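## Task

Place the red foam block inside the tote near the door so that no part of it sticks out past the tote's rim. The robot must not tip over or be left leaning, or the task fails.

## Robot and tools

ROBOT. A TidyBot++: a four-caster mobile base (0.54 m long, 0.50 m wide, 0.38 m tall) carrying a single seven-joint arm with a two-finger gripper. The shoulder sits 0.12 m ahead of the base centre, 0.68 m up. Segments: upper arm 0.42 m, forearm 0.31 m, hand 0.31 m. Two cameras: base_camera (fixed on the base, looking forward and down) and wrist_camera (on the hand, looking along it). The arm begins folded with the hand pointing down, sticking out up to 0.08 m ahead of the base. A loose object may occasionally get nudged by something else.

FRAMES. Base frame: origin on the floor below the base centre, x forward, y left, z up, metres. hand_pose is the point between the finger pads in this frame; the hand's z axis runs along the fingers and the fingers close along its y axis. Odometry frame: where the base frame was at the start of the scene; base_odometry counts wheel turns only, so slip shows as travel. Heading is in radians, positive to the left.

TOOL move. One action per call; all fields optional.
- base: an object with any of translate_m (forward +, metres, -2 to 2), strafe_m (left +, metres, -2 to 2), rotate_rad (counter-clockwise from above +, radians, -6.3 to 6.3). These are offsets from where the base currently is, along its axes at the start of the command, not places.
- joints: absolute targets in radians by name: joint_1_rad (any angle; positive turns the arm clockwise from above, opposite to heading), joint_2_rad (-2.249 to 2.249; 0 = upper arm vertical, + leans forward), joint_3_rad (any angle), joint_4_rad (-2.579 to 2.579 elbow; 0 = straight), joint_5_rad (any angle), joint_6_rad (-2.099 to 2.099 wrist), joint_7_rad (any angle; hand pointing down, + is counter-clockwise from above, 1.57 opens fingers to left and right), gripper_pos (0 fully open, about 85 mm gap, to 1 fully closed). Unbounded joints go the short way; send steps under half a turn to go further.
- target: one absolute hand pose, a list of seven numbers [x, y, z, qw, qx, qy, qz] in the base frame, metres then a unit quaternion, same form as hand_pose. With target, joints may only carry gripper_pos. Unreachable poses are not refused; the arm wanders and ends in time_out.
- speeds: caps for this action only: translate_m and strafe_m 0.05 to 0.5 m/s (give one cap for a combined drive), rotate_rad 0.1 to 1.57 rad/s.
- cameras: list of base_camera, wrist_camera or all; [] for none.
- blocking: true (default) returns when everything is at rest; false returns within about 0.5 s while motion continues.
An unknown key makes the call invalid; an out-of-range number gets it refused. A refused call, or an unrequested stop, cancels the rest of that reply's move, wait and finished_scene calls.

OTHER TOOLS. wait(seconds 0 to 10, cameras) lets time pass and reports. stop(cameras) brakes all running motions. zoom_image(camera, region [x0, y0, x1, y1] pixels, at most 504 by 504) enlarges part of the latest image; base_camera is 644x364, wrist_camera 644x476. read_manual returns licence texts only. finished_scene(scene = current scene number) ends the scene irrevocably; the block must already be placed and stay put.

RESULTS. base_status, joint_status, hand_status: done, moving, off_target (stopped away from target, may still push), stopped, not_followed (a check withheld arm targets: "joint command not followed" for self-collision, "pose unreachable" for target), contact_stop, time_out, torque_fault, limit_stop_at_motor_heat. on_its_own lists things you did not command. hand_target is where the hand would be at the joint targets. motor_effort is percent of maximum per motor, with peak in brackets. base_tilt in degrees (forward, right). Motor temperatures per arm joint; MOTOR HOT appears from 60 °C, and at 75 °C the arm sags for 30 to 60 s. ARM HIT means the arm struck the base or itself. "pictures" names the images in order.

PRACTICE. After target reports done, the hand is usually within 3 cm; to correct, add (wanted - hand_pose) to the last target's x, y, z. To keep the hand still, resend hand_target, not hand_pose. After a joints move, resend last command + (wanted - reading). A held block makes the arm sag; never command the angle you read while loaded. Poses low and close in front of the base, pointing forward, go badly and can hit the base. Gripper gap is about 85 x (1 - gripper_pos) mm; closing to 1 on a block reads off_target at the block's width, done means nothing was caught. Closed fingertips reach about 20 mm past the hand point. A straight-down hand rises to about 0.94 m only near the base.

AVOID. Driving while the arm is caught on something high (tip-over), pushing sideways on a raised hand, swinging an outstretched arm sideways, reaching far out over nearby furniture from folded. Do not drive the arm into things (torque fault: arm freezes 10 s). The arm does not steer around obstacles and keeps pushing. Do not drop or release a moving block, squeeze hard on a block still resting on something, swing a load fast, or slam into objects. Lower the block gently inside the tote, open, then lift clear. A blocked base keeps shoving until time_out and may still say done.

Each tool is called after "Emit:" as name(argument=value, ...) on one line, values as JSON.

## Session

Emit:
move()

Scene clock: 0.00 s.
Motor temperatures (°C): [30 33 32 27 44 43 37]
base_odometry: x=+0.000 y=+0.000 heading=+0.000
base_tilt: forward=+0.5 right=-0.4
base_status: not commanded
joint_positions: joint_1_rad=-0.031 joint_2_rad=-0.332 joint_3_rad=+3.131 joint_4_rad=-2.560 joint_5_rad=-0.028 joint_6_rad=-0.898 joint_7_rad=+1.553 gripper_pos=+0.000
joint_status: not commanded
motor_effort: joint_1_rad=+0 joint_2_rad=-2 joint_3_rad=+0 joint_4_rad=+13 joint_5_rad=+1 joint_6_rad=+0 joint_7_rad=+0
hand_pose: x=+0.2352 y=+0.0126 z=+0.5764 quat_wxyz=(-0.010, +1.000, +0.003, +0.008) (m; base frame)
hand_target: x=+0.2355 y=+0.0126 z=+0.5765 quat_wxyz=(-0.010, +1.000, +0.003, +0.008) (m; base frame)
hand_status: not commanded
pictures: base_camera, wrist_camera

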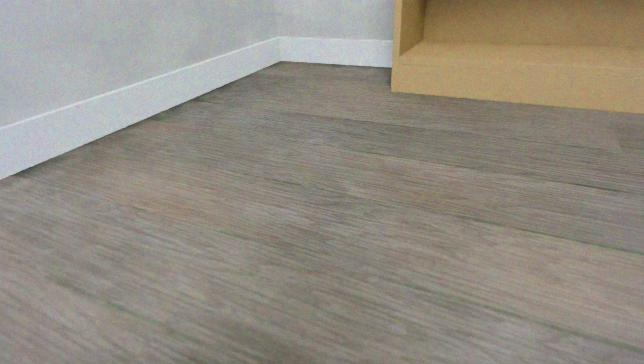

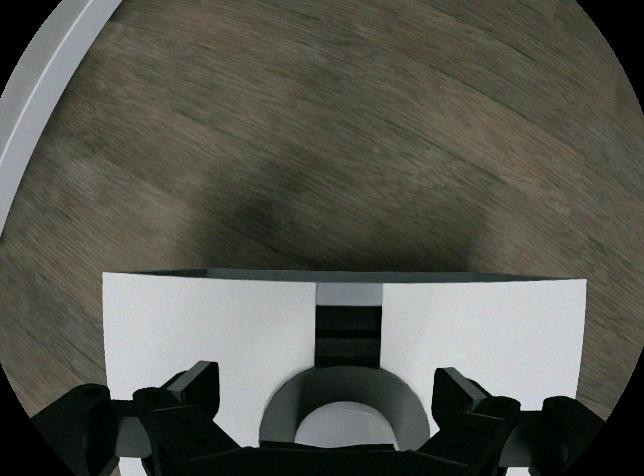

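Emit:
move(joints={"joint_6_rad": 0.45})

Emit:
move(joints={"joint_1_rad": 1.2}, cameras=["wrist_camera"])

Emit:
move(joints={"joint_1_rad": 2.4}, cameras=["wrist_camera"])

Emit:
move(joints={"joint_1_rad": 3.6}, cameras=["wrist_camera"])

Emit:
move(joints={"joint_1_rad": 4.8}, cameras=["wrist_camera"])

Scene clock: 10.27 s.
Motor temperatures (°C): [30 33 32 27 44 42 37]
move: done
base_odometry: x=+0.000 y=+0.000 heading=+0.000
base_tilt: forward=+0.5 right=-0.4
base_status: not commanded
joint_positions: joint_1_rad=-0.031 joint_2_rad=-0.332 joint_3_rad=+3.131 joint_4_rad=-2.559 joint_5_rad=-0.028 joint_6_rad=+0.423 joint_7_rad=+1.553 gripper_pos=+0.000
joint_status: all done
motor_effort: joint_1_rad=+0(1) joint_2_rad=-7(7) joint_3_rad=+0(1) joint_4_rad=+16(19) joint_5_rad=+1(1) joint_6_rad=+8(9) joint_7_rad=+0(1)
hand_pose: x=+0.5333 y=+0.0150 z=+0.8156 quat_wxyz=(-0.020, +0.785, -0.004, +0.620) (m; base frame)
hand_target: x=+0.5352 y=+0.0149 z=+0.8240 quat_wxyz=(-0.020, +0.776, -0.004, +0.630) (m; base frame)
hand_status: not commanded
pictures: base_camera, wrist_camera
camera_calibration:
wrist_camera: T_world_to_cam=[[0.0406173, -0.99886, -0.0250761, 0.0173954], [-0.180638, 0.0173425, -0.983397, 0.960076], [0.982711, 0.0444726, -0.179728, -0.243957], [0, 0, 0, 1]] pos_world=[0.412458, 0.0115749, 0.900726]

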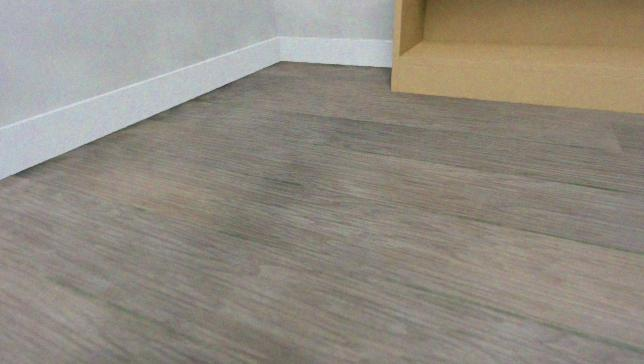

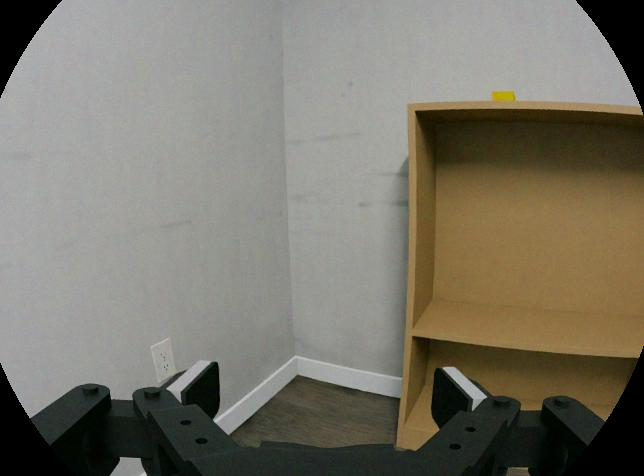

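Scene clock: 12.77 s.
Motor temperatures (°C): [30 33 32 27 44 42 37]
move: done
base_odometry: x=+0.000 y=+0.000 heading=+0.000
base_tilt: forward=+0.5 right=-0.3
base_status: not commanded
joint_positions: joint_1_rad=+1.176 joint_2_rad=-0.332 joint_3_rad=+3.131 joint_4_rad=-2.559 joint_5_rad=-0.028 joint_6_rad=+0.423 joint_7_rad=+1.553 gripper_pos=+0.000
joint_status: all done
motor_effort: joint_1_rad=+0(1) joint_2_rad=-6(7) joint_3_rad=+0(1) joint_4_rad=+17(19) joint_5_rad=+1(1) joint_6_rad=+8(9) joint_7_rad=+0(1)
hand_pose: x=+0.2804 y=-0.3818 z=+0.8156 quat_wxyz=(+0.335, +0.644, -0.448, +0.522) (m; base frame)
hand_target: x=+0.2719 y=-0.3874 z=+0.8240 quat_wxyz=(+0.347, +0.632, -0.451, +0.526) (m; base frame)
hand_status: not commanded
pictures: wrist_camera
camera_calibration:
wrist_camera: T_world_to_cam=[[-0.919091, -0.39325, -0.0250014, 0.131614], [-0.0481061, 0.174953, -0.983401, 0.944294], [0.391097, -0.902633, -0.179715, -0.173519], [0, 0, 0, 1]] pos_world=[0.234255, -0.270074, 0.900726]

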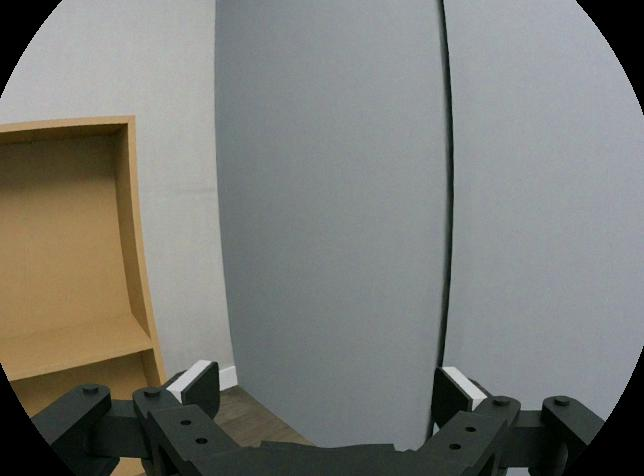

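Scene clock: 15.23 s.
Motor temperatures (°C): [30 33 32 27 44 42 37]
move: done
base_odometry: x=+0.000 y=+0.000 heading=+0.000
base_tilt: forward=+0.5 right=-0.4
base_status: not commanded
joint_positions: joint_1_rad=+2.376 joint_2_rad=-0.332 joint_3_rad=+3.131 joint_4_rad=-2.559 joint_5_rad=-0.028 joint_6_rad=+0.423 joint_7_rad=+1.553 gripper_pos=+0.000
joint_status: all done
motor_effort: joint_1_rad=+0(1) joint_2_rad=-7(7) joint_3_rad=+0(1) joint_4_rad=+19(19) joint_5_rad=+1(1) joint_6_rad=+9(9) joint_7_rad=+0(1)
hand_pose: x=-0.1784 y=-0.2888 z=+0.8156 quat_wxyz=(+0.571, +0.278, -0.734, +0.241) (m; base frame)
hand_target: x=-0.1867 y=-0.2828 z=+0.8240 quat_wxyz=(+0.584, +0.267, -0.729, +0.238) (m; base frame)
hand_status: not commanded
pictures: wrist_camera
camera_calibration:
wrist_camera: T_world_to_cam=[[-0.699541, 0.714153, -0.0250629, 0.105501], [0.145681, 0.108188, -0.983398, 0.921342], [-0.699586, -0.691578, -0.179721, -0.0437618], [0, 0, 0, 1]] pos_world=[-0.0910347, -0.205287, 0.900826]

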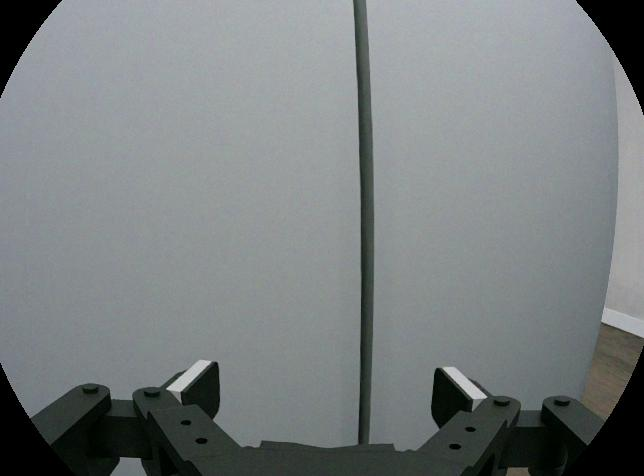

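Scene clock: 17.70 s.
Motor temperatures (°C): [30 33 32 27 44 42 37]
move: done
base_odometry: x=+0.000 y=+0.000 heading=+0.000
base_tilt: forward=+0.5 right=-0.4
base_status: not commanded
joint_positions: joint_1_rad=+3.576 joint_2_rad=-0.332 joint_3_rad=+3.131 joint_4_rad=-2.559 joint_5_rad=-0.028 joint_6_rad=+0.423 joint_7_rad=+1.553 gripper_pos=+0.000
joint_status: all done
motor_effort: joint_1_rad=+0(2) joint_2_rad=-7(7) joint_3_rad=+0(1) joint_4_rad=+17(19) joint_5_rad=+1(1) joint_6_rad=+9(9) joint_7_rad=+0(1)
hand_pose: x=-0.2579 y=+0.1726 z=+0.8156 quat_wxyz=(+0.608, -0.185, -0.763, -0.123) (m; base frame)
hand_target: x=-0.2554 y=+0.1824 z=+0.8240 quat_wxyz=(+0.616, -0.192, -0.752, -0.133) (m; base frame)
hand_status: not commanded
pictures: wrist_camera
camera_calibration:
wrist_camera: T_world_to_cam=[[0.412054, 0.910817, -0.0249902, -0.0268626], [0.153663, -0.096499, -0.9834, 0.920383], [-0.898109, 0.401374, -0.179722, -0.0200733], [0, 0, 0, 1]] pos_world=[-0.148388, 0.12134, 0.900826]

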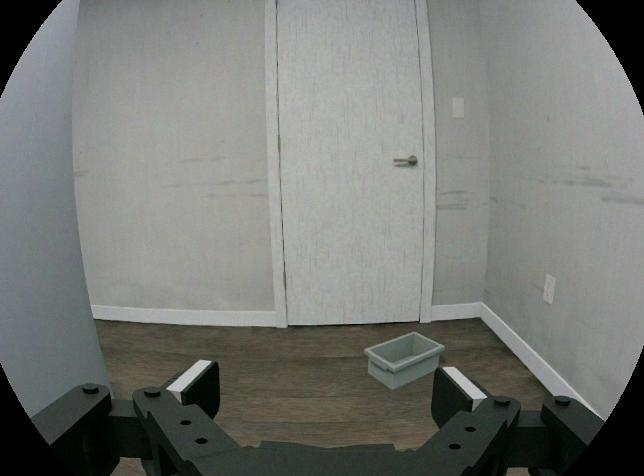

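Scene clock: 20.17 s.
Motor temperatures (°C): [30 33 32 27 44 42 37]
move: done
base_odometry: x=+0.000 y=+0.000 heading=+0.000
base_tilt: forward=+0.5 right=-0.4
base_status: not commanded
joint_positions: joint_1_rad=+4.776 joint_2_rad=-0.332 joint_3_rad=+3.131 joint_4_rad=-2.559 joint_5_rad=-0.028 joint_6_rad=+0.423 joint_7_rad=+1.553 gripper_pos=+0.000
joint_status: all done
motor_effort: joint_1_rad=+1(1) joint_2_rad=-6(7) joint_3_rad=+0(1) joint_4_rad=+18(19) joint_5_rad=+1(1) joint_6_rad=+8(9) joint_7_rad=+0(1)
hand_pose: x=+0.1433 y=+0.4138 z=+0.8157 quat_wxyz=(+0.432, -0.583, -0.525, -0.445) (m; base frame)
hand_target: x=+0.1534 y=+0.4151 z=+0.8240 quat_wxyz=(+0.434, -0.583, -0.513, -0.458) (m; base frame)
hand_status: not commanded
pictures: wrist_camera
camera_calibration:
wrist_camera: T_world_to_cam=[[0.998226, -0.0540232, -0.0250202, -0.0966068], [-0.0342864, -0.178076, -0.983419, 0.942736], [0.0486719, 0.982533, -0.179612, -0.132855], [0, 0, 0, 1]] pos_world=[0.135225, 0.293194, 0.900825]

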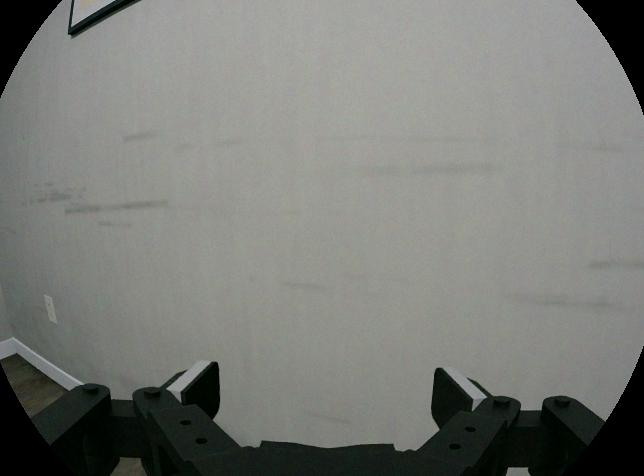

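Emit:
move(base={"translate_m": -1.1, "strafe_m": 0.4, "rotate_rad": -1.96}, joints={"joint_1_rad": 6.25, "joint_6_rad": 0.2})

Scene clock: 55.00 s.
Motor temperatures (°C): [30 32 31 27 44 42 36]
move: done
base_odometry: x=-1.100 y=+0.400 heading=-1.960
base_tilt: forward=+0.5 right=-0.3
base_status: done
joint_positions: joint_1_rad=+6.231 joint_2_rad=-0.332 joint_3_rad=+3.131 joint_4_rad=-2.559 joint_5_rad=-0.028 joint_6_rad=+0.246 joint_7_rad=+1.553 gripper_pos=+0.000
joint_status: all done
motor_effort: joint_1_rad=+0(2) joint_2_rad=-6(8) joint_3_rad=+0(2) joint_4_rad=+17(19) joint_5_rad=+1(1) joint_6_rad=+8(9) joint_7_rad=+0(1)
hand_pose: x=+0.5153 y=+0.0242 z=+0.7632 quat_wxyz=(+0.025, -0.837, -0.006, -0.547) (m; base frame)
hand_target: x=+0.5099 y=+0.0167 z=+0.7506 quat_wxyz=(+0.020, -0.849, +0.002, -0.528) (m; base frame)
hand_status: not commanded
pictures: base_camera, wrist_camera
camera_calibration:
wrist_camera: T_world_to_cam=[[0.061075, -0.997742, -0.0279528, 0.0177689], [-0.351921, 0.00468128, -0.936018, 0.957547], [0.934035, 0.0670044, -0.350841, -0.080953], [0, 0, 0, 1]] pos_world=[0.411509, 0.0186704, 0.868376]

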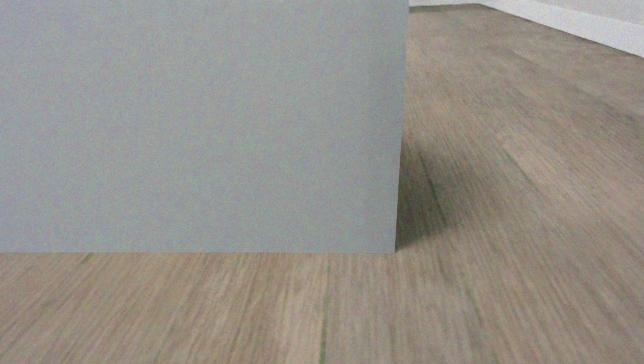

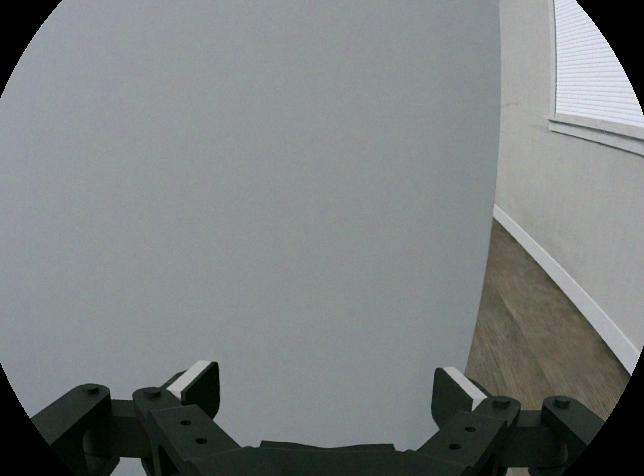

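Emit:
move(base={"strafe_m": -0.5}, cameras=["wrist_camera"])

Emit:
move(base={"translate_m": 0.6})

Emit:
move(joints={"joint_1_rad": 5.4})

Scene clock: 63.87 s.
Motor temperatures (°C): [30 32 31 27 44 42 36]
move: done
base_odometry: x=-1.563 y=+0.590 heading=-1.960
base_tilt: forward=+0.5 right=-0.3
base_status: done
joint_positions: joint_1_rad=+6.232 joint_2_rad=-0.332 joint_3_rad=+3.131 joint_4_rad=-2.559 joint_5_rad=-0.028 joint_6_rad=+0.245 joint_7_rad=+1.553 gripper_pos=+0.000
joint_status: not commanded
motor_effort: joint_1_rad=+0(1) joint_2_rad=-7(7) joint_3_rad=+0(2) joint_4_rad=+18(19) joint_5_rad=+1(1) joint_6_rad=+7(9) joint_7_rad=+0(1)
hand_pose: x=+0.5153 y=+0.0238 z=+0.7630 quat_wxyz=(+0.025, -0.837, -0.006, -0.547) (m; base frame)
hand_target: x=+0.5099 y=+0.0167 z=+0.7506 quat_wxyz=(+0.020, -0.849, +0.002, -0.528) (m; base frame)
hand_status: not commanded
pictures: wrist_camera
camera_calibration:
wrist_camera: T_world_to_cam=[[0.0600783, -0.9978, -0.028049, 0.0179656], [-0.352448, 0.00508552, -0.935818, 0.957493], [0.933901, 0.0661081, -0.351367, -0.0804395], [0, 0, 0, 1]] pos_world=[0.41151, 0.0183745, 0.868279]

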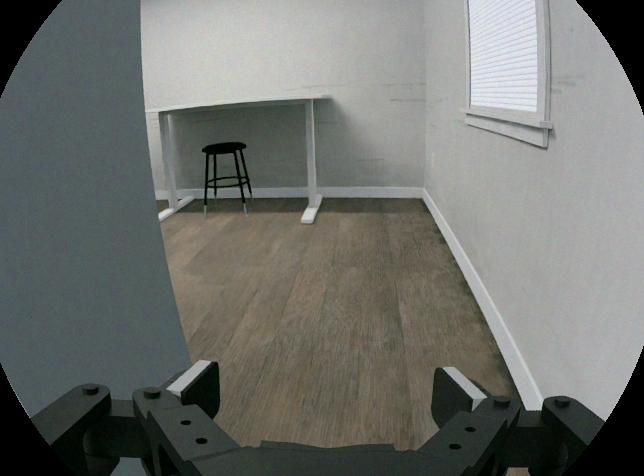

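Scene clock: 66.37 s.
Motor temperatures (°C): [30 32 31 27 44 42 36]
move: done
base_odometry: x=-1.791 y=+0.035 heading=-1.960
base_tilt: forward=+0.5 right=-0.3
base_status: done
joint_positions: joint_1_rad=+6.232 joint_2_rad=-0.332 joint_3_rad=+3.131 joint_4_rad=-2.559 joint_5_rad=-0.028 joint_6_rad=+0.243 joint_7_rad=+1.553 gripper_pos=+0.000
joint_status: not commanded
motor_effort: joint_1_rad=+0(1) joint_2_rad=-6(8) joint_3_rad=+0(1) joint_4_rad=+17(19) joint_5_rad=+1(1) joint_6_rad=+8(9) joint_7_rad=+0(1)
hand_pose: x=+0.5150 y=+0.0238 z=+0.7626 quat_wxyz=(+0.025, -0.837, -0.006, -0.546) (m; base frame)
hand_target: x=+0.5099 y=+0.0167 z=+0.7506 quat_wxyz=(+0.020, -0.849, +0.002, -0.528) (m; base frame)
hand_status: not commanded
pictures: base_camera, wrist_camera
camera_calibration:
wrist_camera: T_world_to_cam=[[0.0600675, -0.9978, -0.0280434, 0.0179628], [-0.353923, 0.00497959, -0.935261, 0.957309], [0.933344, 0.0661039, -0.352845, -0.0789378], [0, 0, 0, 1]] pos_world=[0.411411, 0.0183744, 0.867985]

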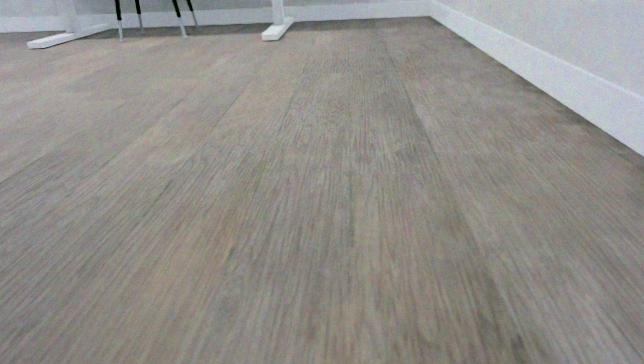

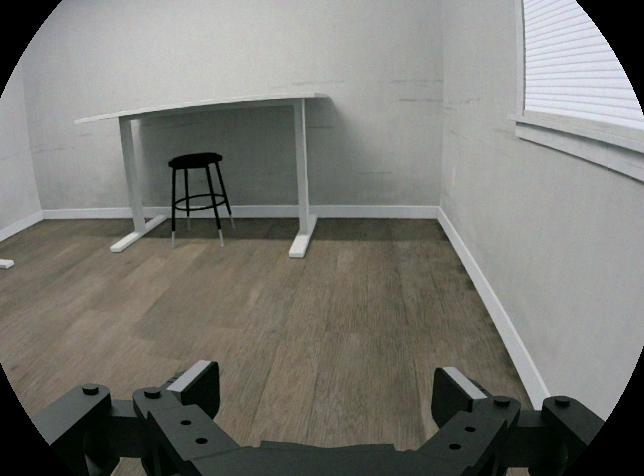

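Scene clock: 68.50 s.
Motor temperatures (°C): [30 32 31 27 44 42 36]
move: done
base_odometry: x=-1.791 y=+0.035 heading=-1.960
base_tilt: forward=+0.5 right=-0.4
base_status: not commanded
joint_positions: joint_1_rad=+5.424 joint_2_rad=-0.332 joint_3_rad=+3.131 joint_4_rad=-2.559 joint_5_rad=-0.028 joint_6_rad=+0.243 joint_7_rad=+1.553 gripper_pos=+0.000
joint_status: all done
motor_effort: joint_1_rad=+0(1) joint_2_rad=-5(7) joint_3_rad=+0(1) joint_4_rad=+18(18) joint_5_rad=+1(1) joint_6_rad=+8(9) joint_7_rad=+0(1)
hand_pose: x=+0.3754 y=+0.3028 z=+0.7626 quat_wxyz=(+0.238, -0.767, -0.335, -0.493) (m; base frame)
hand_target: x=+0.3645 y=+0.3047 z=+0.7506 quat_wxyz=(+0.236, -0.774, -0.349, -0.473) (m; base frame)
hand_status: not commanded
pictures: base_camera, wrist_camera
camera_calibration:
wrist_camera: T_world_to_cam=[[0.762839, -0.645981, -0.028017, -0.0657436], [-0.248123, -0.252445, -0.935257, 0.944754], [0.597086, 0.720402, -0.352858, -0.0389968], [0, 0, 0, 1]] pos_world=[0.307852, 0.224123, 0.867986]

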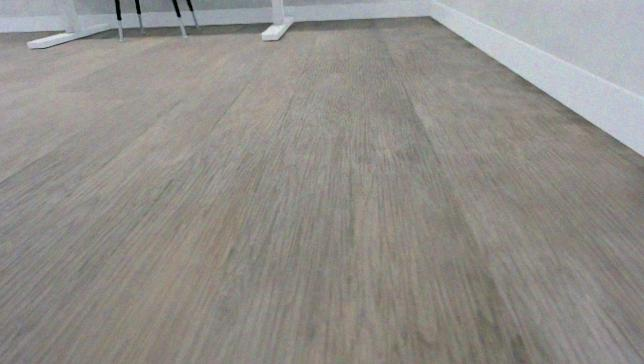

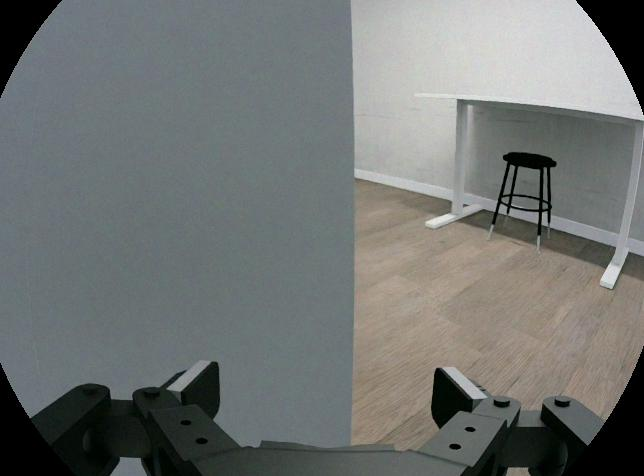

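Emit:
move(base={"translate_m": 1.2}, joints={"joint_1_rad": 6.25, "joint_2_rad": -0.3, "joint_4_rad": -1.6, "joint_6_rad": -0.55}, cameras=["wrist_camera"])

Emit:
move(joints={"joint_1_rad": 5.3}, cameras=["wrist_camera"])

Emit:
move(joints={"joint_1_rad": 4.4}, cameras=["wrist_camera"])

Scene clock: 77.93 s.
Motor temperatures (°C): [30 32 30 27 44 42 36]
move: done
base_odometry: x=-2.246 y=-1.076 heading=-1.960
base_tilt: forward=+0.5 right=-0.4
base_status: done
joint_positions: joint_1_rad=+6.227 joint_2_rad=-0.310 joint_3_rad=+3.131 joint_4_rad=-1.622 joint_5_rad=-0.028 joint_6_rad=-0.504 joint_7_rad=+1.553 gripper_pos=+0.000
joint_status: all done
motor_effort: joint_1_rad=+0(2) joint_2_rad=-11(13) joint_3_rad=+0(2) joint_4_rad=+21(22) joint_5_rad=+1(1) joint_6_rad=+9(10) joint_7_rad=+0(1)
hand_pose: x=+0.5949 y=+0.0384 z=+1.0870 quat_wxyz=(+0.037, -0.788, -0.015, -0.614) (m; base frame)
hand_target: x=+0.5959 y=+0.0278 z=+1.0821 quat_wxyz=(+0.030, -0.799, -0.006, -0.601) (m; base frame)
hand_status: not commanded
pictures: wrist_camera
camera_calibration:
wrist_camera: T_world_to_cam=[[0.090517, -0.99543, -0.0304163, 0.0211804], [-0.194041, 0.0123282, -0.980916, 1.24311], [0.976809, 0.0946916, -0.192038, -0.241867], [0, 0, 0, 1]] pos_world=[0.475554, 0.0286612, 1.17358]

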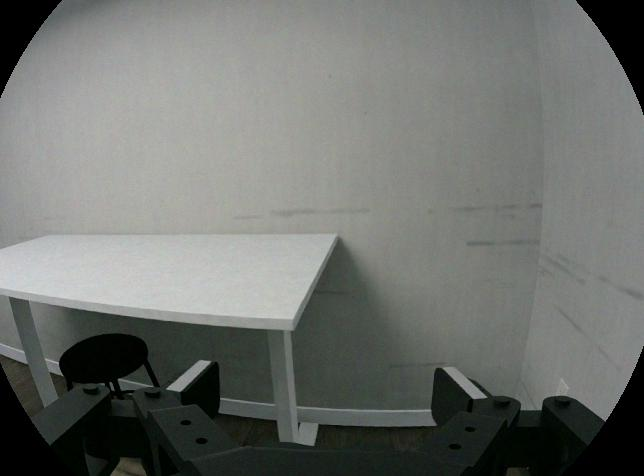

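Scene clock: 80.17 s.
Motor temperatures (°C): [30 32 30 27 44 42 36]
move: done
base_odometry: x=-2.246 y=-1.076 heading=-1.960
base_tilt: forward=+0.5 right=-0.4
base_status: not commanded
joint_positions: joint_1_rad=+5.323 joint_2_rad=-0.310 joint_3_rad=+3.131 joint_4_rad=-1.622 joint_5_rad=-0.028 joint_6_rad=-0.505 joint_7_rad=+1.553 gripper_pos=+0.000
joint_status: all done
motor_effort: joint_1_rad=+0(2) joint_2_rad=-10(11) joint_3_rad=+0(2) joint_4_rad=+21(22) joint_5_rad=+1(1) joint_6_rad=+8(9) joint_7_rad=+0(1)
hand_pose: x=+0.3832 y=+0.3977 z=+1.0869 quat_wxyz=(+0.302, -0.703, -0.357, -0.536) (m; base frame)
hand_target: x=+0.3738 y=+0.4041 z=+1.0821 quat_wxyz=(+0.302, -0.707, -0.370, -0.521) (m; base frame)
hand_status: not commanded
pictures: wrist_camera
camera_calibration:
wrist_camera: T_world_to_cam=[[0.838186, -0.544535, -0.0304309, -0.0678117], [-0.129766, -0.144929, -0.980896, 1.23546], [0.529721, 0.826122, -0.19214, -0.188484], [0, 0, 0, 1]] pos_world=[0.317005, 0.29784, 1.17358]

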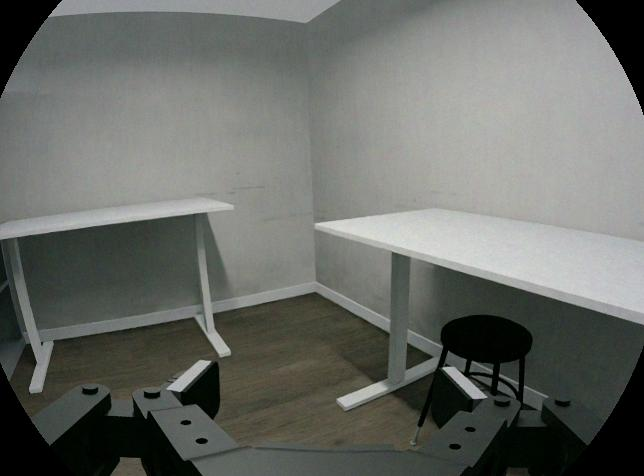

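Scene clock: 82.33 s.
Motor temperatures (°C): [30 32 30 27 44 42 36]
move: done
base_odometry: x=-2.246 y=-1.076 heading=-1.960
base_tilt: forward=+0.5 right=-0.4
base_status: not commanded
joint_positions: joint_1_rad=+4.423 joint_2_rad=-0.310 joint_3_rad=+3.131 joint_4_rad=-1.622 joint_5_rad=-0.028 joint_6_rad=-0.505 joint_7_rad=+1.553 gripper_pos=+0.000
joint_status: all done
motor_effort: joint_1_rad=+1(2) joint_2_rad=-10(11) joint_3_rad=+0(1) joint_4_rad=+20(21) joint_5_rad=+1(1) joint_6_rad=+8(9) joint_7_rad=+0(1)
hand_pose: x=-0.0284 y=+0.4541 z=+1.0869 quat_wxyz=(+0.505, -0.477, -0.628, -0.351) (m; base frame)
hand_target: x=-0.0391 y=+0.4508 z=+1.0821 quat_wxyz=(+0.498, -0.476, -0.641, -0.338) (m; base frame)
hand_status: not commanded
pictures: wrist_camera
camera_calibration:
wrist_camera: T_world_to_cam=[[0.947551, 0.318155, -0.0304003, -0.0808457], [0.0329353, -0.191815, -0.980878, 1.21612], [-0.317902, 0.928431, -0.192233, -0.0875518], [0, 0, 0, 1]] pos_world=[0.00871911, 0.340278, 1.17358]

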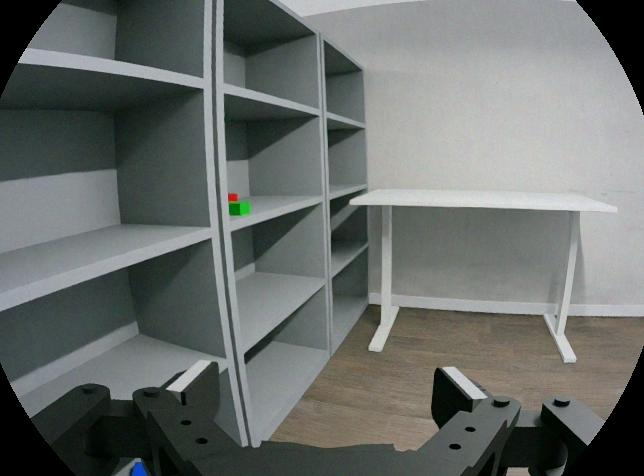

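Emit:
move(base={"translate_m": 0.15, "strafe_m": 1.75, "rotate_rad": 3.14}, joints={"joint_1_rad": 6.283})

Scene clock: 100.57 s.
Motor temperatures (°C): [30 32 30 28 44 42 36]
move: done
base_odometry: x=-0.683 y=-1.878 heading=+1.181
base_tilt: forward=+0.5 right=-0.3
base_status: done
joint_positions: joint_1_rad=+6.265 joint_2_rad=-0.309 joint_3_rad=+3.131 joint_4_rad=-1.622 joint_5_rad=-0.028 joint_6_rad=-0.506 joint_7_rad=+1.553 gripper_pos=+0.000
joint_status: all done
motor_effort: joint_1_rad=+0(2) joint_2_rad=-10(12) joint_3_rad=+0(3) joint_4_rad=+20(22) joint_5_rad=+1(1) joint_6_rad=+8(9) joint_7_rad=+0(1)
hand_pose: x=+0.5963 y=+0.0204 z=+1.0862 quat_wxyz=(+0.026, -0.789, +0.000, -0.614) (m; base frame)
hand_target: x=+0.5966 y=+0.0120 z=+1.0821 quat_wxyz=(+0.020, -0.799, +0.007, -0.602) (m; base frame)
hand_status: not commanded
pictures: base_camera, wrist_camera
camera_calibration:
wrist_camera: T_world_to_cam=[[0.0528235, -0.998136, -0.0305546, 0.0257557], [-0.195549, 0.0196657, -0.980497, 1.24324], [0.97927, 0.0577682, -0.194146, -0.239976], [0, 0, 0, 1]] pos_world=[0.476756, 0.0151214, 1.17319]

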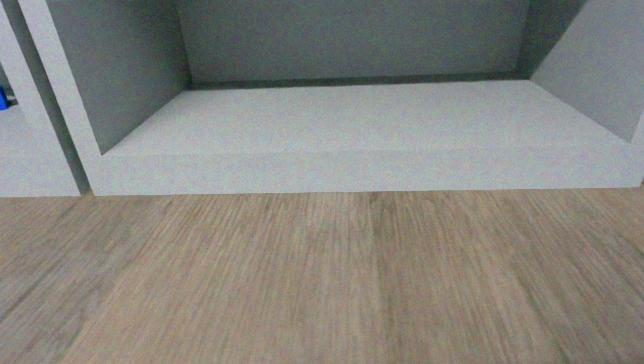

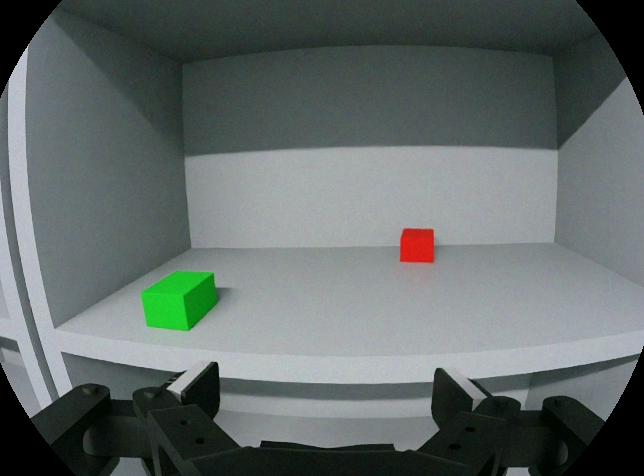

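Emit:
move(base={"translate_m": -0.15, "strafe_m": -0.14}, joints={"joint_1_rad": 6.335, "joint_2_rad": 0.2, "joint_4_rad": -1.42, "joint_6_rad": -0.12})

Scene clock: 116.63 s.
Motor temperatures (°C): [30 32 30 28 44 42 36]
move: done
base_odometry: x=-0.611 y=-2.070 heading=+1.181
base_tilt: forward=+0.5 right=-0.4
base_status: done
joint_positions: joint_1_rad=+6.316 joint_2_rad=+0.183 joint_3_rad=+3.131 joint_4_rad=-1.445 joint_5_rad=-0.028 joint_6_rad=-0.149 joint_7_rad=+1.553 gripper_pos=+0.000
joint_status: all done
motor_effort: joint_1_rad=+0(2) joint_2_rad=-31(32) joint_3_rad=+0(2) joint_4_rad=+21(23) joint_5_rad=+1(1) joint_6_rad=+8(10) joint_7_rad=+0(1)
hand_pose: x=+0.8137 y=-0.0136 z=+1.0139 quat_wxyz=(+0.010, -0.776, +0.026, -0.631) (m; base frame)
hand_target: x=+0.8228 y=-0.0276 z=+1.0264 quat_wxyz=(+0.003, -0.764, +0.033, -0.645) (m; base frame)
hand_status: not commanded
pictures: base_camera, wrist_camera
camera_calibration:
wrist_camera: T_world_to_cam=[[-0.00659669, -0.999343, -0.0356361, 0.0315902], [-0.152488, 0.0362254, -0.987641, 1.18791], [0.988283, -0.00108109, -0.152627, -0.515262], [0, 0, 0, 1]] pos_world=[0.690575, -0.0120201, 1.09571]

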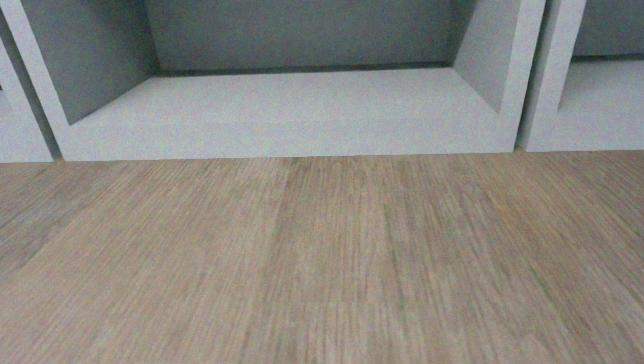

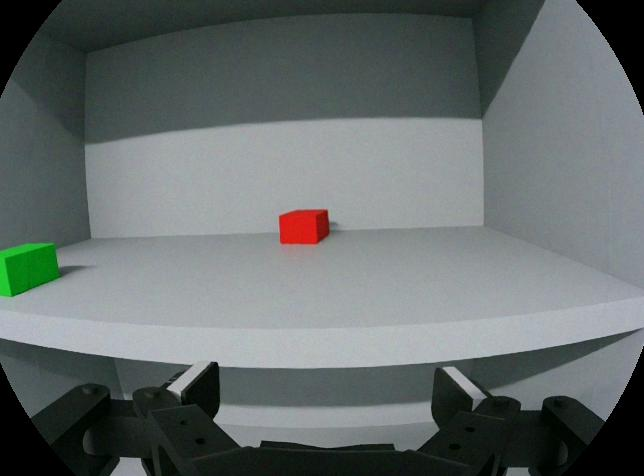

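Emit:
zoom_image(camera="wrist_camera", region=[240, 180, 380, 280])

Scaled by 3.600.

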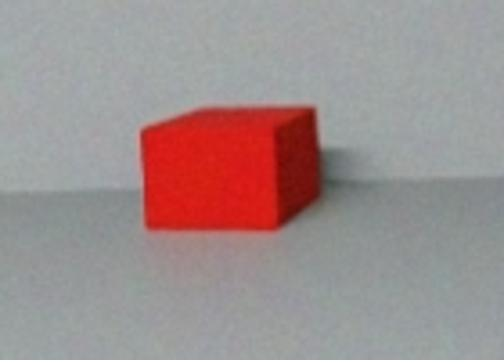

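Emit:
move(base={"translate_m": 0.054, "strafe_m": 0.265, "rotate_rad": -0.2}, joints={"joint_2_rad": 0.249, "joint_4_rad": -1.172, "joint_6_rad": -0.496})

Emit:
zoom_image(camera="wrist_camera", region=[240, 120, 400, 240])

Scene clock: 140.27 s.
Motor temperatures (°C): [30 32 30 28 44 41 36]
move: done
base_odometry: x=-0.835 y=-1.920 heading=+0.980
base_tilt: forward=+0.5 right=-0.4
base_status: done
joint_positions: joint_1_rad=+6.327 joint_2_rad=+0.216 joint_3_rad=+3.128 joint_4_rad=-1.196 joint_5_rad=-0.028 joint_6_rad=-0.449 joint_7_rad=+1.553 gripper_pos=+0.000
joint_status: all done
motor_effort: joint_1_rad=+0(6) joint_2_rad=-31(32) joint_3_rad=+0(5) joint_4_rad=+21(22) joint_5_rad=+1(1) joint_6_rad=+8(9) joint_7_rad=+0(1)
hand_pose: x=+0.8176 y=-0.0173 z=+1.0534 quat_wxyz=(+0.010, -0.801, +0.027, -0.597) (m; base frame)
hand_target: x=+0.8258 y=-0.0249 z=+1.0310 quat_wxyz=(+0.007, -0.818, +0.031, -0.575) (m; base frame)
hand_status: not commanded
pictures: base_camera, wrist_camera
camera_calibration:
wrist_camera: T_world_to_cam=[[-0.00916288, -0.999238, -0.0379364, 0.0338676], [-0.234891, 0.0390273, -0.971238, 1.2778], [0.971979, 0.0000115662, -0.235069, -0.412892], [0, 0, 0, 1]] pos_world=[0.701774, -0.0160224, 1.14527]

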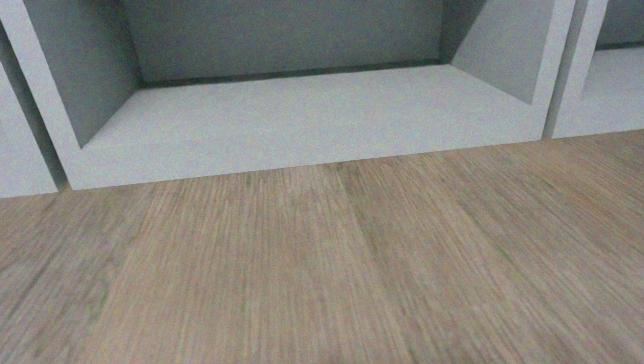

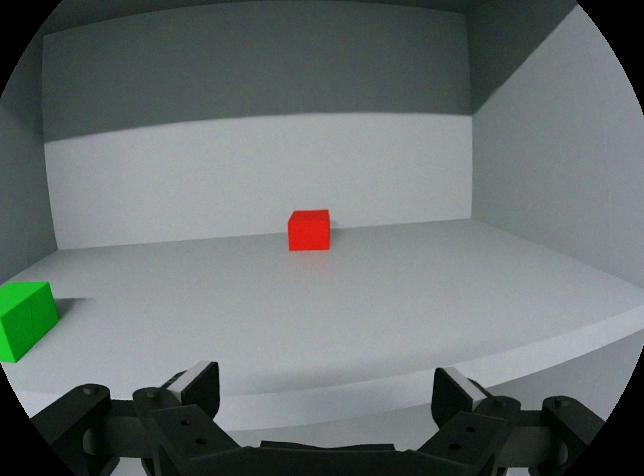

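Scaled by 3.150.

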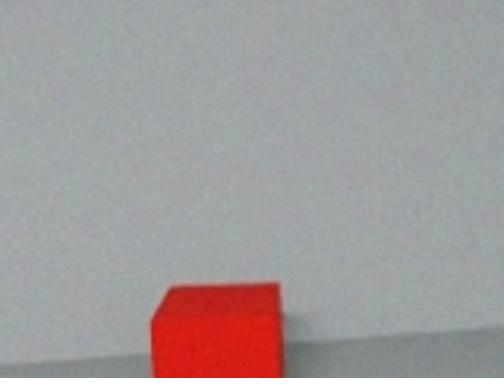

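Emit:
move(base={"strafe_m": 0.011, "translate_m": 0.25}, joints={"joint_2_rad": 0.265, "joint_6_rad": -0.572}, speeds={"translate_m": 0.2})

Scene clock: 154.90 s.
Motor temperatures (°C): [29 32 30 28 44 41 36]
move: done
base_odometry: x=-0.705 y=-1.706 heading=+0.981
base_tilt: forward=+0.5 right=-0.3
base_status: done
joint_positions: joint_1_rad=+6.327 joint_2_rad=+0.248 joint_3_rad=+3.128 joint_4_rad=-1.190 joint_5_rad=-0.028 joint_6_rad=-0.538 joint_7_rad=+1.553 gripper_pos=+0.000
joint_status: all done
motor_effort: joint_1_rad=+0(1) joint_2_rad=-32(35) joint_3_rad=+0(1) joint_4_rad=+20(22) joint_5_rad=+1(1) joint_6_rad=+7(9) joint_7_rad=+0(1)
hand_pose: x=+0.8196 y=-0.0168 z=+1.0084 quat_wxyz=(+0.011, -0.835, +0.027, -0.550) (m; base frame)
hand_target: x=+0.8221 y=-0.0241 z=+0.9979 quat_wxyz=(+0.007, -0.843, +0.032, -0.537) (m; base frame)
hand_status: not commanded
pictures: base_camera, wrist_camera
camera_calibration:
wrist_camera: T_world_to_cam=[[-0.0109059, -0.999126, -0.040353, 0.0365876], [-0.345205, 0.0416362, -0.937603, 1.29101], [0.938464, 0.00370464, -0.345358, -0.286594], [0, 0, 0, 1]] pos_world=[0.715021, -0.0161355, 1.11296]

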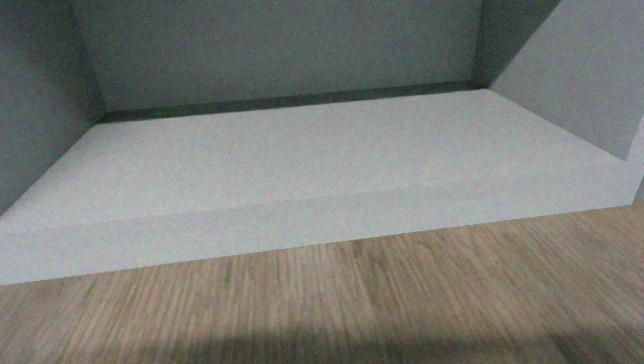

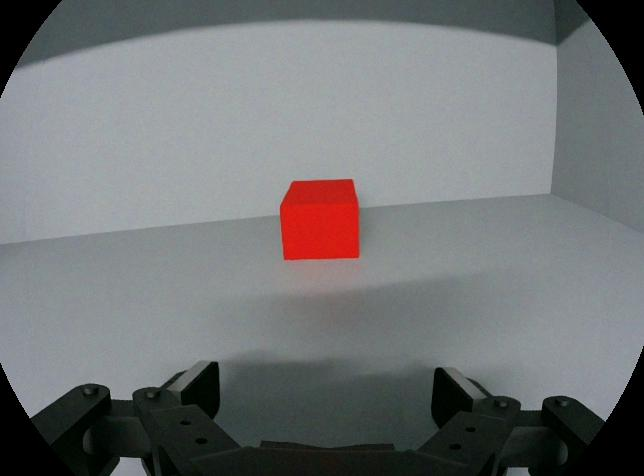

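Emit:
move(base={"translate_m": 0.19}, joints={"joint_2_rad": 0.25}, speeds={"translate_m": 0.15})

Scene clock: 162.57 s.
Motor temperatures (°C): [29 32 29 28 44 41 36]
move: done
base_odometry: x=-0.600 y=-1.548 heading=+0.981
base_tilt: forward=+0.5 right=-0.4
base_status: done
joint_positions: joint_1_rad=+6.327 joint_2_rad=+0.241 joint_3_rad=+3.128 joint_4_rad=-1.189 joint_5_rad=-0.028 joint_6_rad=-0.538 joint_7_rad=+1.553 gripper_pos=+0.000
joint_status: all done
motor_effort: joint_1_rad=+0(1) joint_2_rad=-31(36) joint_3_rad=+0(1) joint_4_rad=+20(22) joint_5_rad=+1(1) joint_6_rad=+8(9) joint_7_rad=+0(1)
hand_pose: x=+0.8171 y=-0.0167 z=+1.0143 quat_wxyz=(+0.011, -0.832, +0.027, -0.554) (m; base frame)
hand_target: x=+0.8173 y=-0.0239 z=+1.0084 quat_wxyz=(+0.007, -0.839, +0.031, -0.543) (m; base frame)
hand_status: not commanded
pictures: base_camera, wrist_camera
camera_calibration:
wrist_camera: T_world_to_cam=[[-0.0105534, -0.999139, -0.0401266, 0.0363519], [-0.337213, 0.0413342, -0.94052, 1.29218], [0.941369, 0.00360559, -0.337359, -0.292755], [0, 0, 0, 1]] pos_world=[0.711716, -0.0160354, 1.11802]

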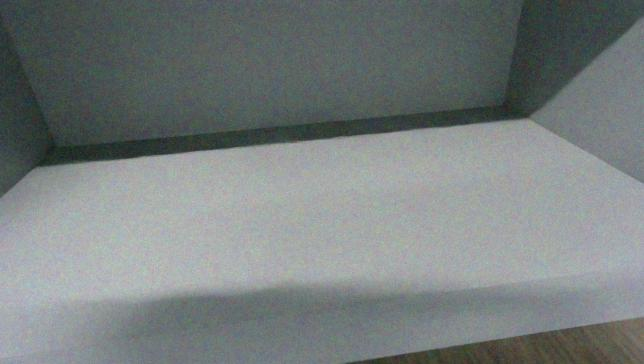

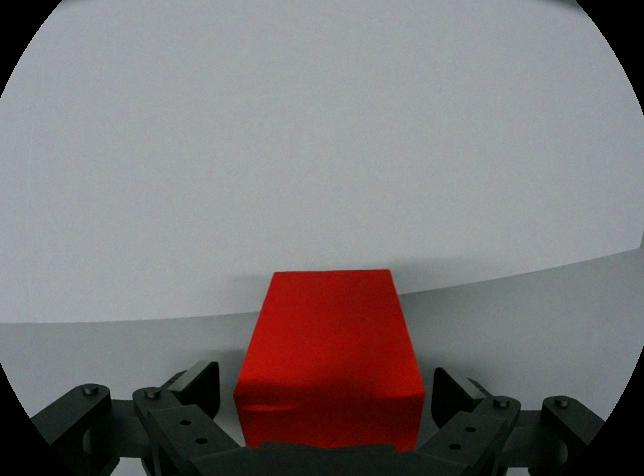

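Emit:
move(base={"translate_m": 0.022}, speeds={"translate_m": 0.1}, cameras=["wrist_camera"])

Emit:
move(joints={"gripper_pos": 0.5}, cameras=["wrist_camera"])

Scene clock: 168.27 s.
Motor temperatures (°C): [29 32 29 28 44 41 36]
move: done
base_odometry: x=-0.588 y=-1.529 heading=+0.981
base_tilt: forward=+0.5 right=-0.4
base_status: done
joint_positions: joint_1_rad=+6.327 joint_2_rad=+0.245 joint_3_rad=+3.128 joint_4_rad=-1.189 joint_5_rad=-0.028 joint_6_rad=-0.538 joint_7_rad=+1.553 gripper_pos=+0.000
joint_status: not commanded
motor_effort: joint_1_rad=+0(1) joint_2_rad=-32(36) joint_3_rad=+0(1) joint_4_rad=+21(22) joint_5_rad=+1(1) joint_6_rad=+8(8) joint_7_rad=+0(1)
hand_pose: x=+0.8186 y=-0.0167 z=+1.0114 quat_wxyz=(+0.011, -0.833, +0.027, -0.552) (m; base frame)
hand_target: x=+0.8173 y=-0.0239 z=+1.0084 quat_wxyz=(+0.007, -0.839, +0.031, -0.543) (m; base frame)
hand_status: not commanded
pictures: wrist_camera
camera_calibration:
wrist_camera: T_world_to_cam=[[-0.010661, -0.999134, -0.0402129, 0.0363452], [-0.34111, 0.0414368, -0.93911, 1.2917], [0.939963, 0.00370522, -0.341257, -0.29003], [0, 0, 0, 1]] pos_world=[0.713618, -0.0161357, 1.11554]

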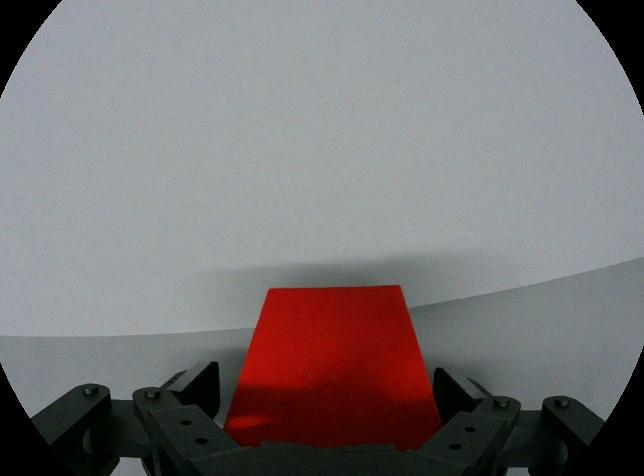

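Scene clock: 169.10 s.
Motor temperatures (°C): [29 32 29 28 44 41 36]
move: off_target
base_odometry: x=-0.588 y=-1.529 heading=+0.981
base_tilt: forward=+0.5 right=-0.4
base_status: not commanded
joint_positions: joint_1_rad=+6.327 joint_2_rad=+0.244 joint_3_rad=+3.128 joint_4_rad=-1.188 joint_5_rad=-0.028 joint_6_rad=-0.538 joint_7_rad=+1.553 gripper_pos=+0.373
joint_status: gripper_pos off_target (ended at +0.373, target +0.500)
motor_effort: joint_1_rad=+0(1) joint_2_rad=-32(33) joint_3_rad=+0(1) joint_4_rad=+21(22) joint_5_rad=+1(1) joint_6_rad=+8(9) joint_7_rad=+0(0)
hand_pose: x=+0.8185 y=-0.0167 z=+1.0128 quat_wxyz=(+0.011, -0.833, +0.027, -0.553) (m; base frame)
hand_target: x=+0.8173 y=-0.0239 z=+1.0084 quat_wxyz=(+0.007, -0.839, +0.031, -0.543) (m; base frame)
hand_status: not commanded
pictures: wrist_camera
camera_calibration:
wrist_camera: T_world_to_cam=[[-0.0106652, -0.999135, -0.0402014, 0.0363804], [-0.339028, 0.0414354, -0.939863, 1.29208], [0.940716, 0.00360558, -0.339176, -0.292202], [0, 0, 0, 1]] pos_world=[0.713317, -0.0161353, 1.11673]

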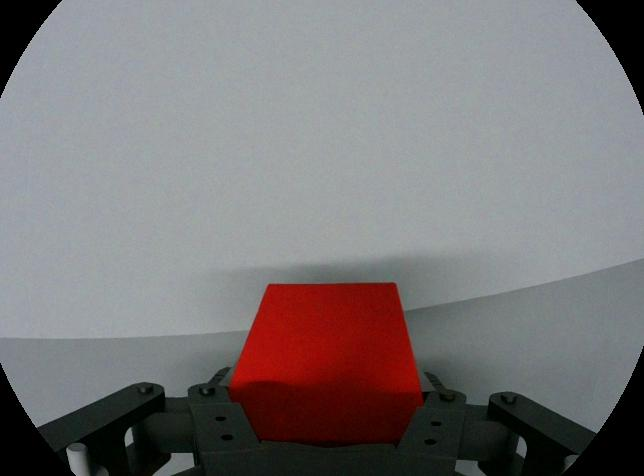

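Emit:
move(joints={"gripper_pos": 0.65}, cameras=[])

Emit:
move(joints={"joint_2_rad": 0.18}, cameras=["wrist_camera"])

Emit:
move(base={"translate_m": -0.55}, speeds={"translate_m": 0.3})

Scene clock: 174.03 s.
Motor temperatures (°C): [29 32 29 28 44 41 36]
move: off_target
base_odometry: x=-0.588 y=-1.529 heading=+0.981
base_tilt: forward=+0.5 right=-0.4
base_status: not commanded
joint_positions: joint_1_rad=+6.327 joint_2_rad=+0.244 joint_3_rad=+3.128 joint_4_rad=-1.188 joint_5_rad=-0.028 joint_6_rad=-0.538 joint_7_rad=+1.553 gripper_pos=+0.373
joint_status: gripper_pos off_target (ended at +0.373, target +0.650)
motor_effort: joint_1_rad=+0(1) joint_2_rad=-32(33) joint_3_rad=-1(1) joint_4_rad=+21(22) joint_5_rad=+0(1) joint_6_rad=+8(9) joint_7_rad=+0(1)
hand_pose: x=+0.8185 y=-0.0167 z=+1.0128 quat_wxyz=(+0.011, -0.833, +0.027, -0.553) (m; base frame)
hand_target: x=+0.8173 y=-0.0239 z=+1.0084 quat_wxyz=(+0.007, -0.839, +0.031, -0.543) (m; base frame)
hand_status: not commanded
pictures: none
No camera images: "cameras" was empty.

Scene clock: 175.00 s.
Motor temperatures (°C): [29 32 29 28 44 41 36]
move: done
base_odometry: x=-0.588 y=-1.529 heading=+0.981
base_tilt: forward=+0.5 right=-0.3
base_status: not commanded
joint_positions: joint_1_rad=+6.327 joint_2_rad=+0.179 joint_3_rad=+3.128 joint_4_rad=-1.186 joint_5_rad=-0.028 joint_6_rad=-0.538 joint_7_rad=+1.553 gripper_pos=+0.373
joint_status: all done
motor_effort: joint_1_rad=+0(0) joint_2_rad=-30(36) joint_3_rad=+0(1) joint_4_rad=+21(22) joint_5_rad=+1(1) joint_6_rad=+8(9) joint_7_rad=+0(0)
hand_pose: x=+0.7954 y=-0.0157 z=+1.0587 quat_wxyz=(+0.010, -0.814, +0.026, -0.580) (m; base frame)
hand_target: x=+0.7928 y=-0.0226 z=+1.0565 quat_wxyz=(+0.007, -0.820, +0.030, -0.572) (m; base frame)
hand_status: not commanded
pictures: wrist_camera
camera_calibration:
wrist_camera: T_world_to_cam=[[-0.00804249, -0.99925, -0.0378851, 0.0345445], [-0.275514, 0.0386342, -0.96052, 1.29861], [0.961263, 0.00271287, -0.275618, -0.338534], [0, 0, 0, 1]] pos_world=[0.683484, -0.0147339, 1.15535]

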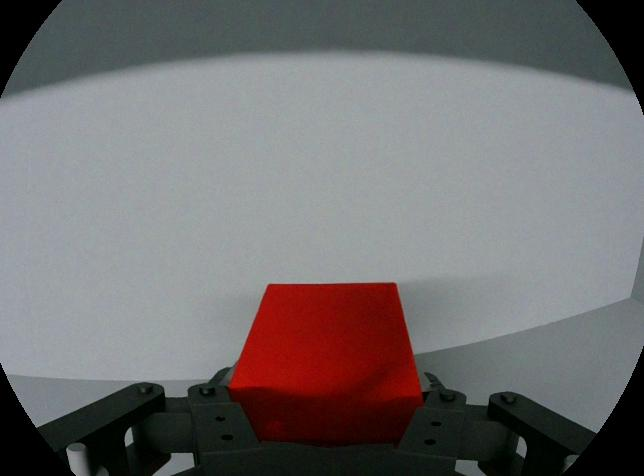

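Scene clock: 177.77 s.
Motor temperatures (°C): [29 32 29 28 44 41 36]
move: done
base_odometry: x=-0.894 y=-1.986 heading=+0.981
base_tilt: forward=+0.5 right=-0.4
base_status: done
joint_positions: joint_1_rad=+6.329 joint_2_rad=+0.171 joint_3_rad=+3.128 joint_4_rad=-1.186 joint_5_rad=-0.028 joint_6_rad=-0.538 joint_7_rad=+1.553 gripper_pos=+0.373
joint_status: not commanded
motor_effort: joint_1_rad=+0(4) joint_2_rad=-29(36) joint_3_rad=+0(3) joint_4_rad=+20(23) joint_5_rad=+1(1) joint_6_rad=+8(9) joint_7_rad=+0(1)
hand_pose: x=+0.7926 y=-0.0164 z=+1.0637 quat_wxyz=(+0.010, -0.812, +0.026, -0.583) (m; base frame)
hand_target: x=+0.7928 y=-0.0226 z=+1.0565 quat_wxyz=(+0.007, -0.820, +0.030, -0.572) (m; base frame)
hand_status: not commanded
pictures: base_camera, wrist_camera
camera_calibration:
wrist_camera: T_world_to_cam=[[-0.00901621, -0.999253, -0.0375907, 0.0343971], [-0.268439, 0.038631, -0.962522, 1.29909], [0.963254, 0.0014125, -0.268587, -0.343571], [0, 0, 0, 1]] pos_world=[0.679982, -0.0153285, 1.15942]

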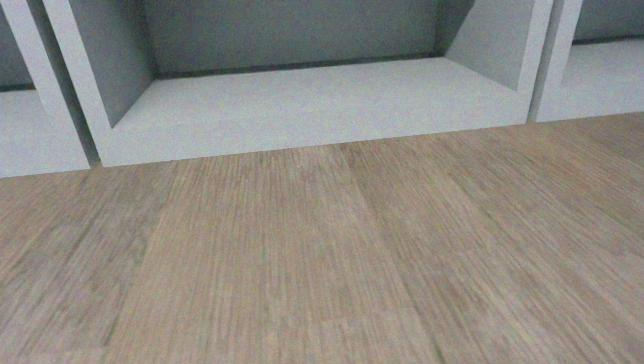

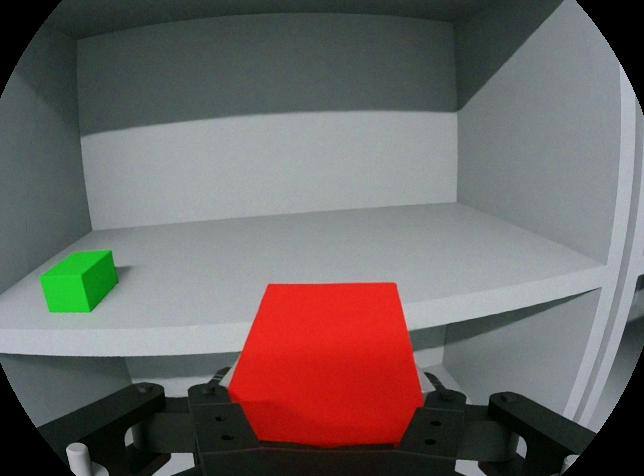

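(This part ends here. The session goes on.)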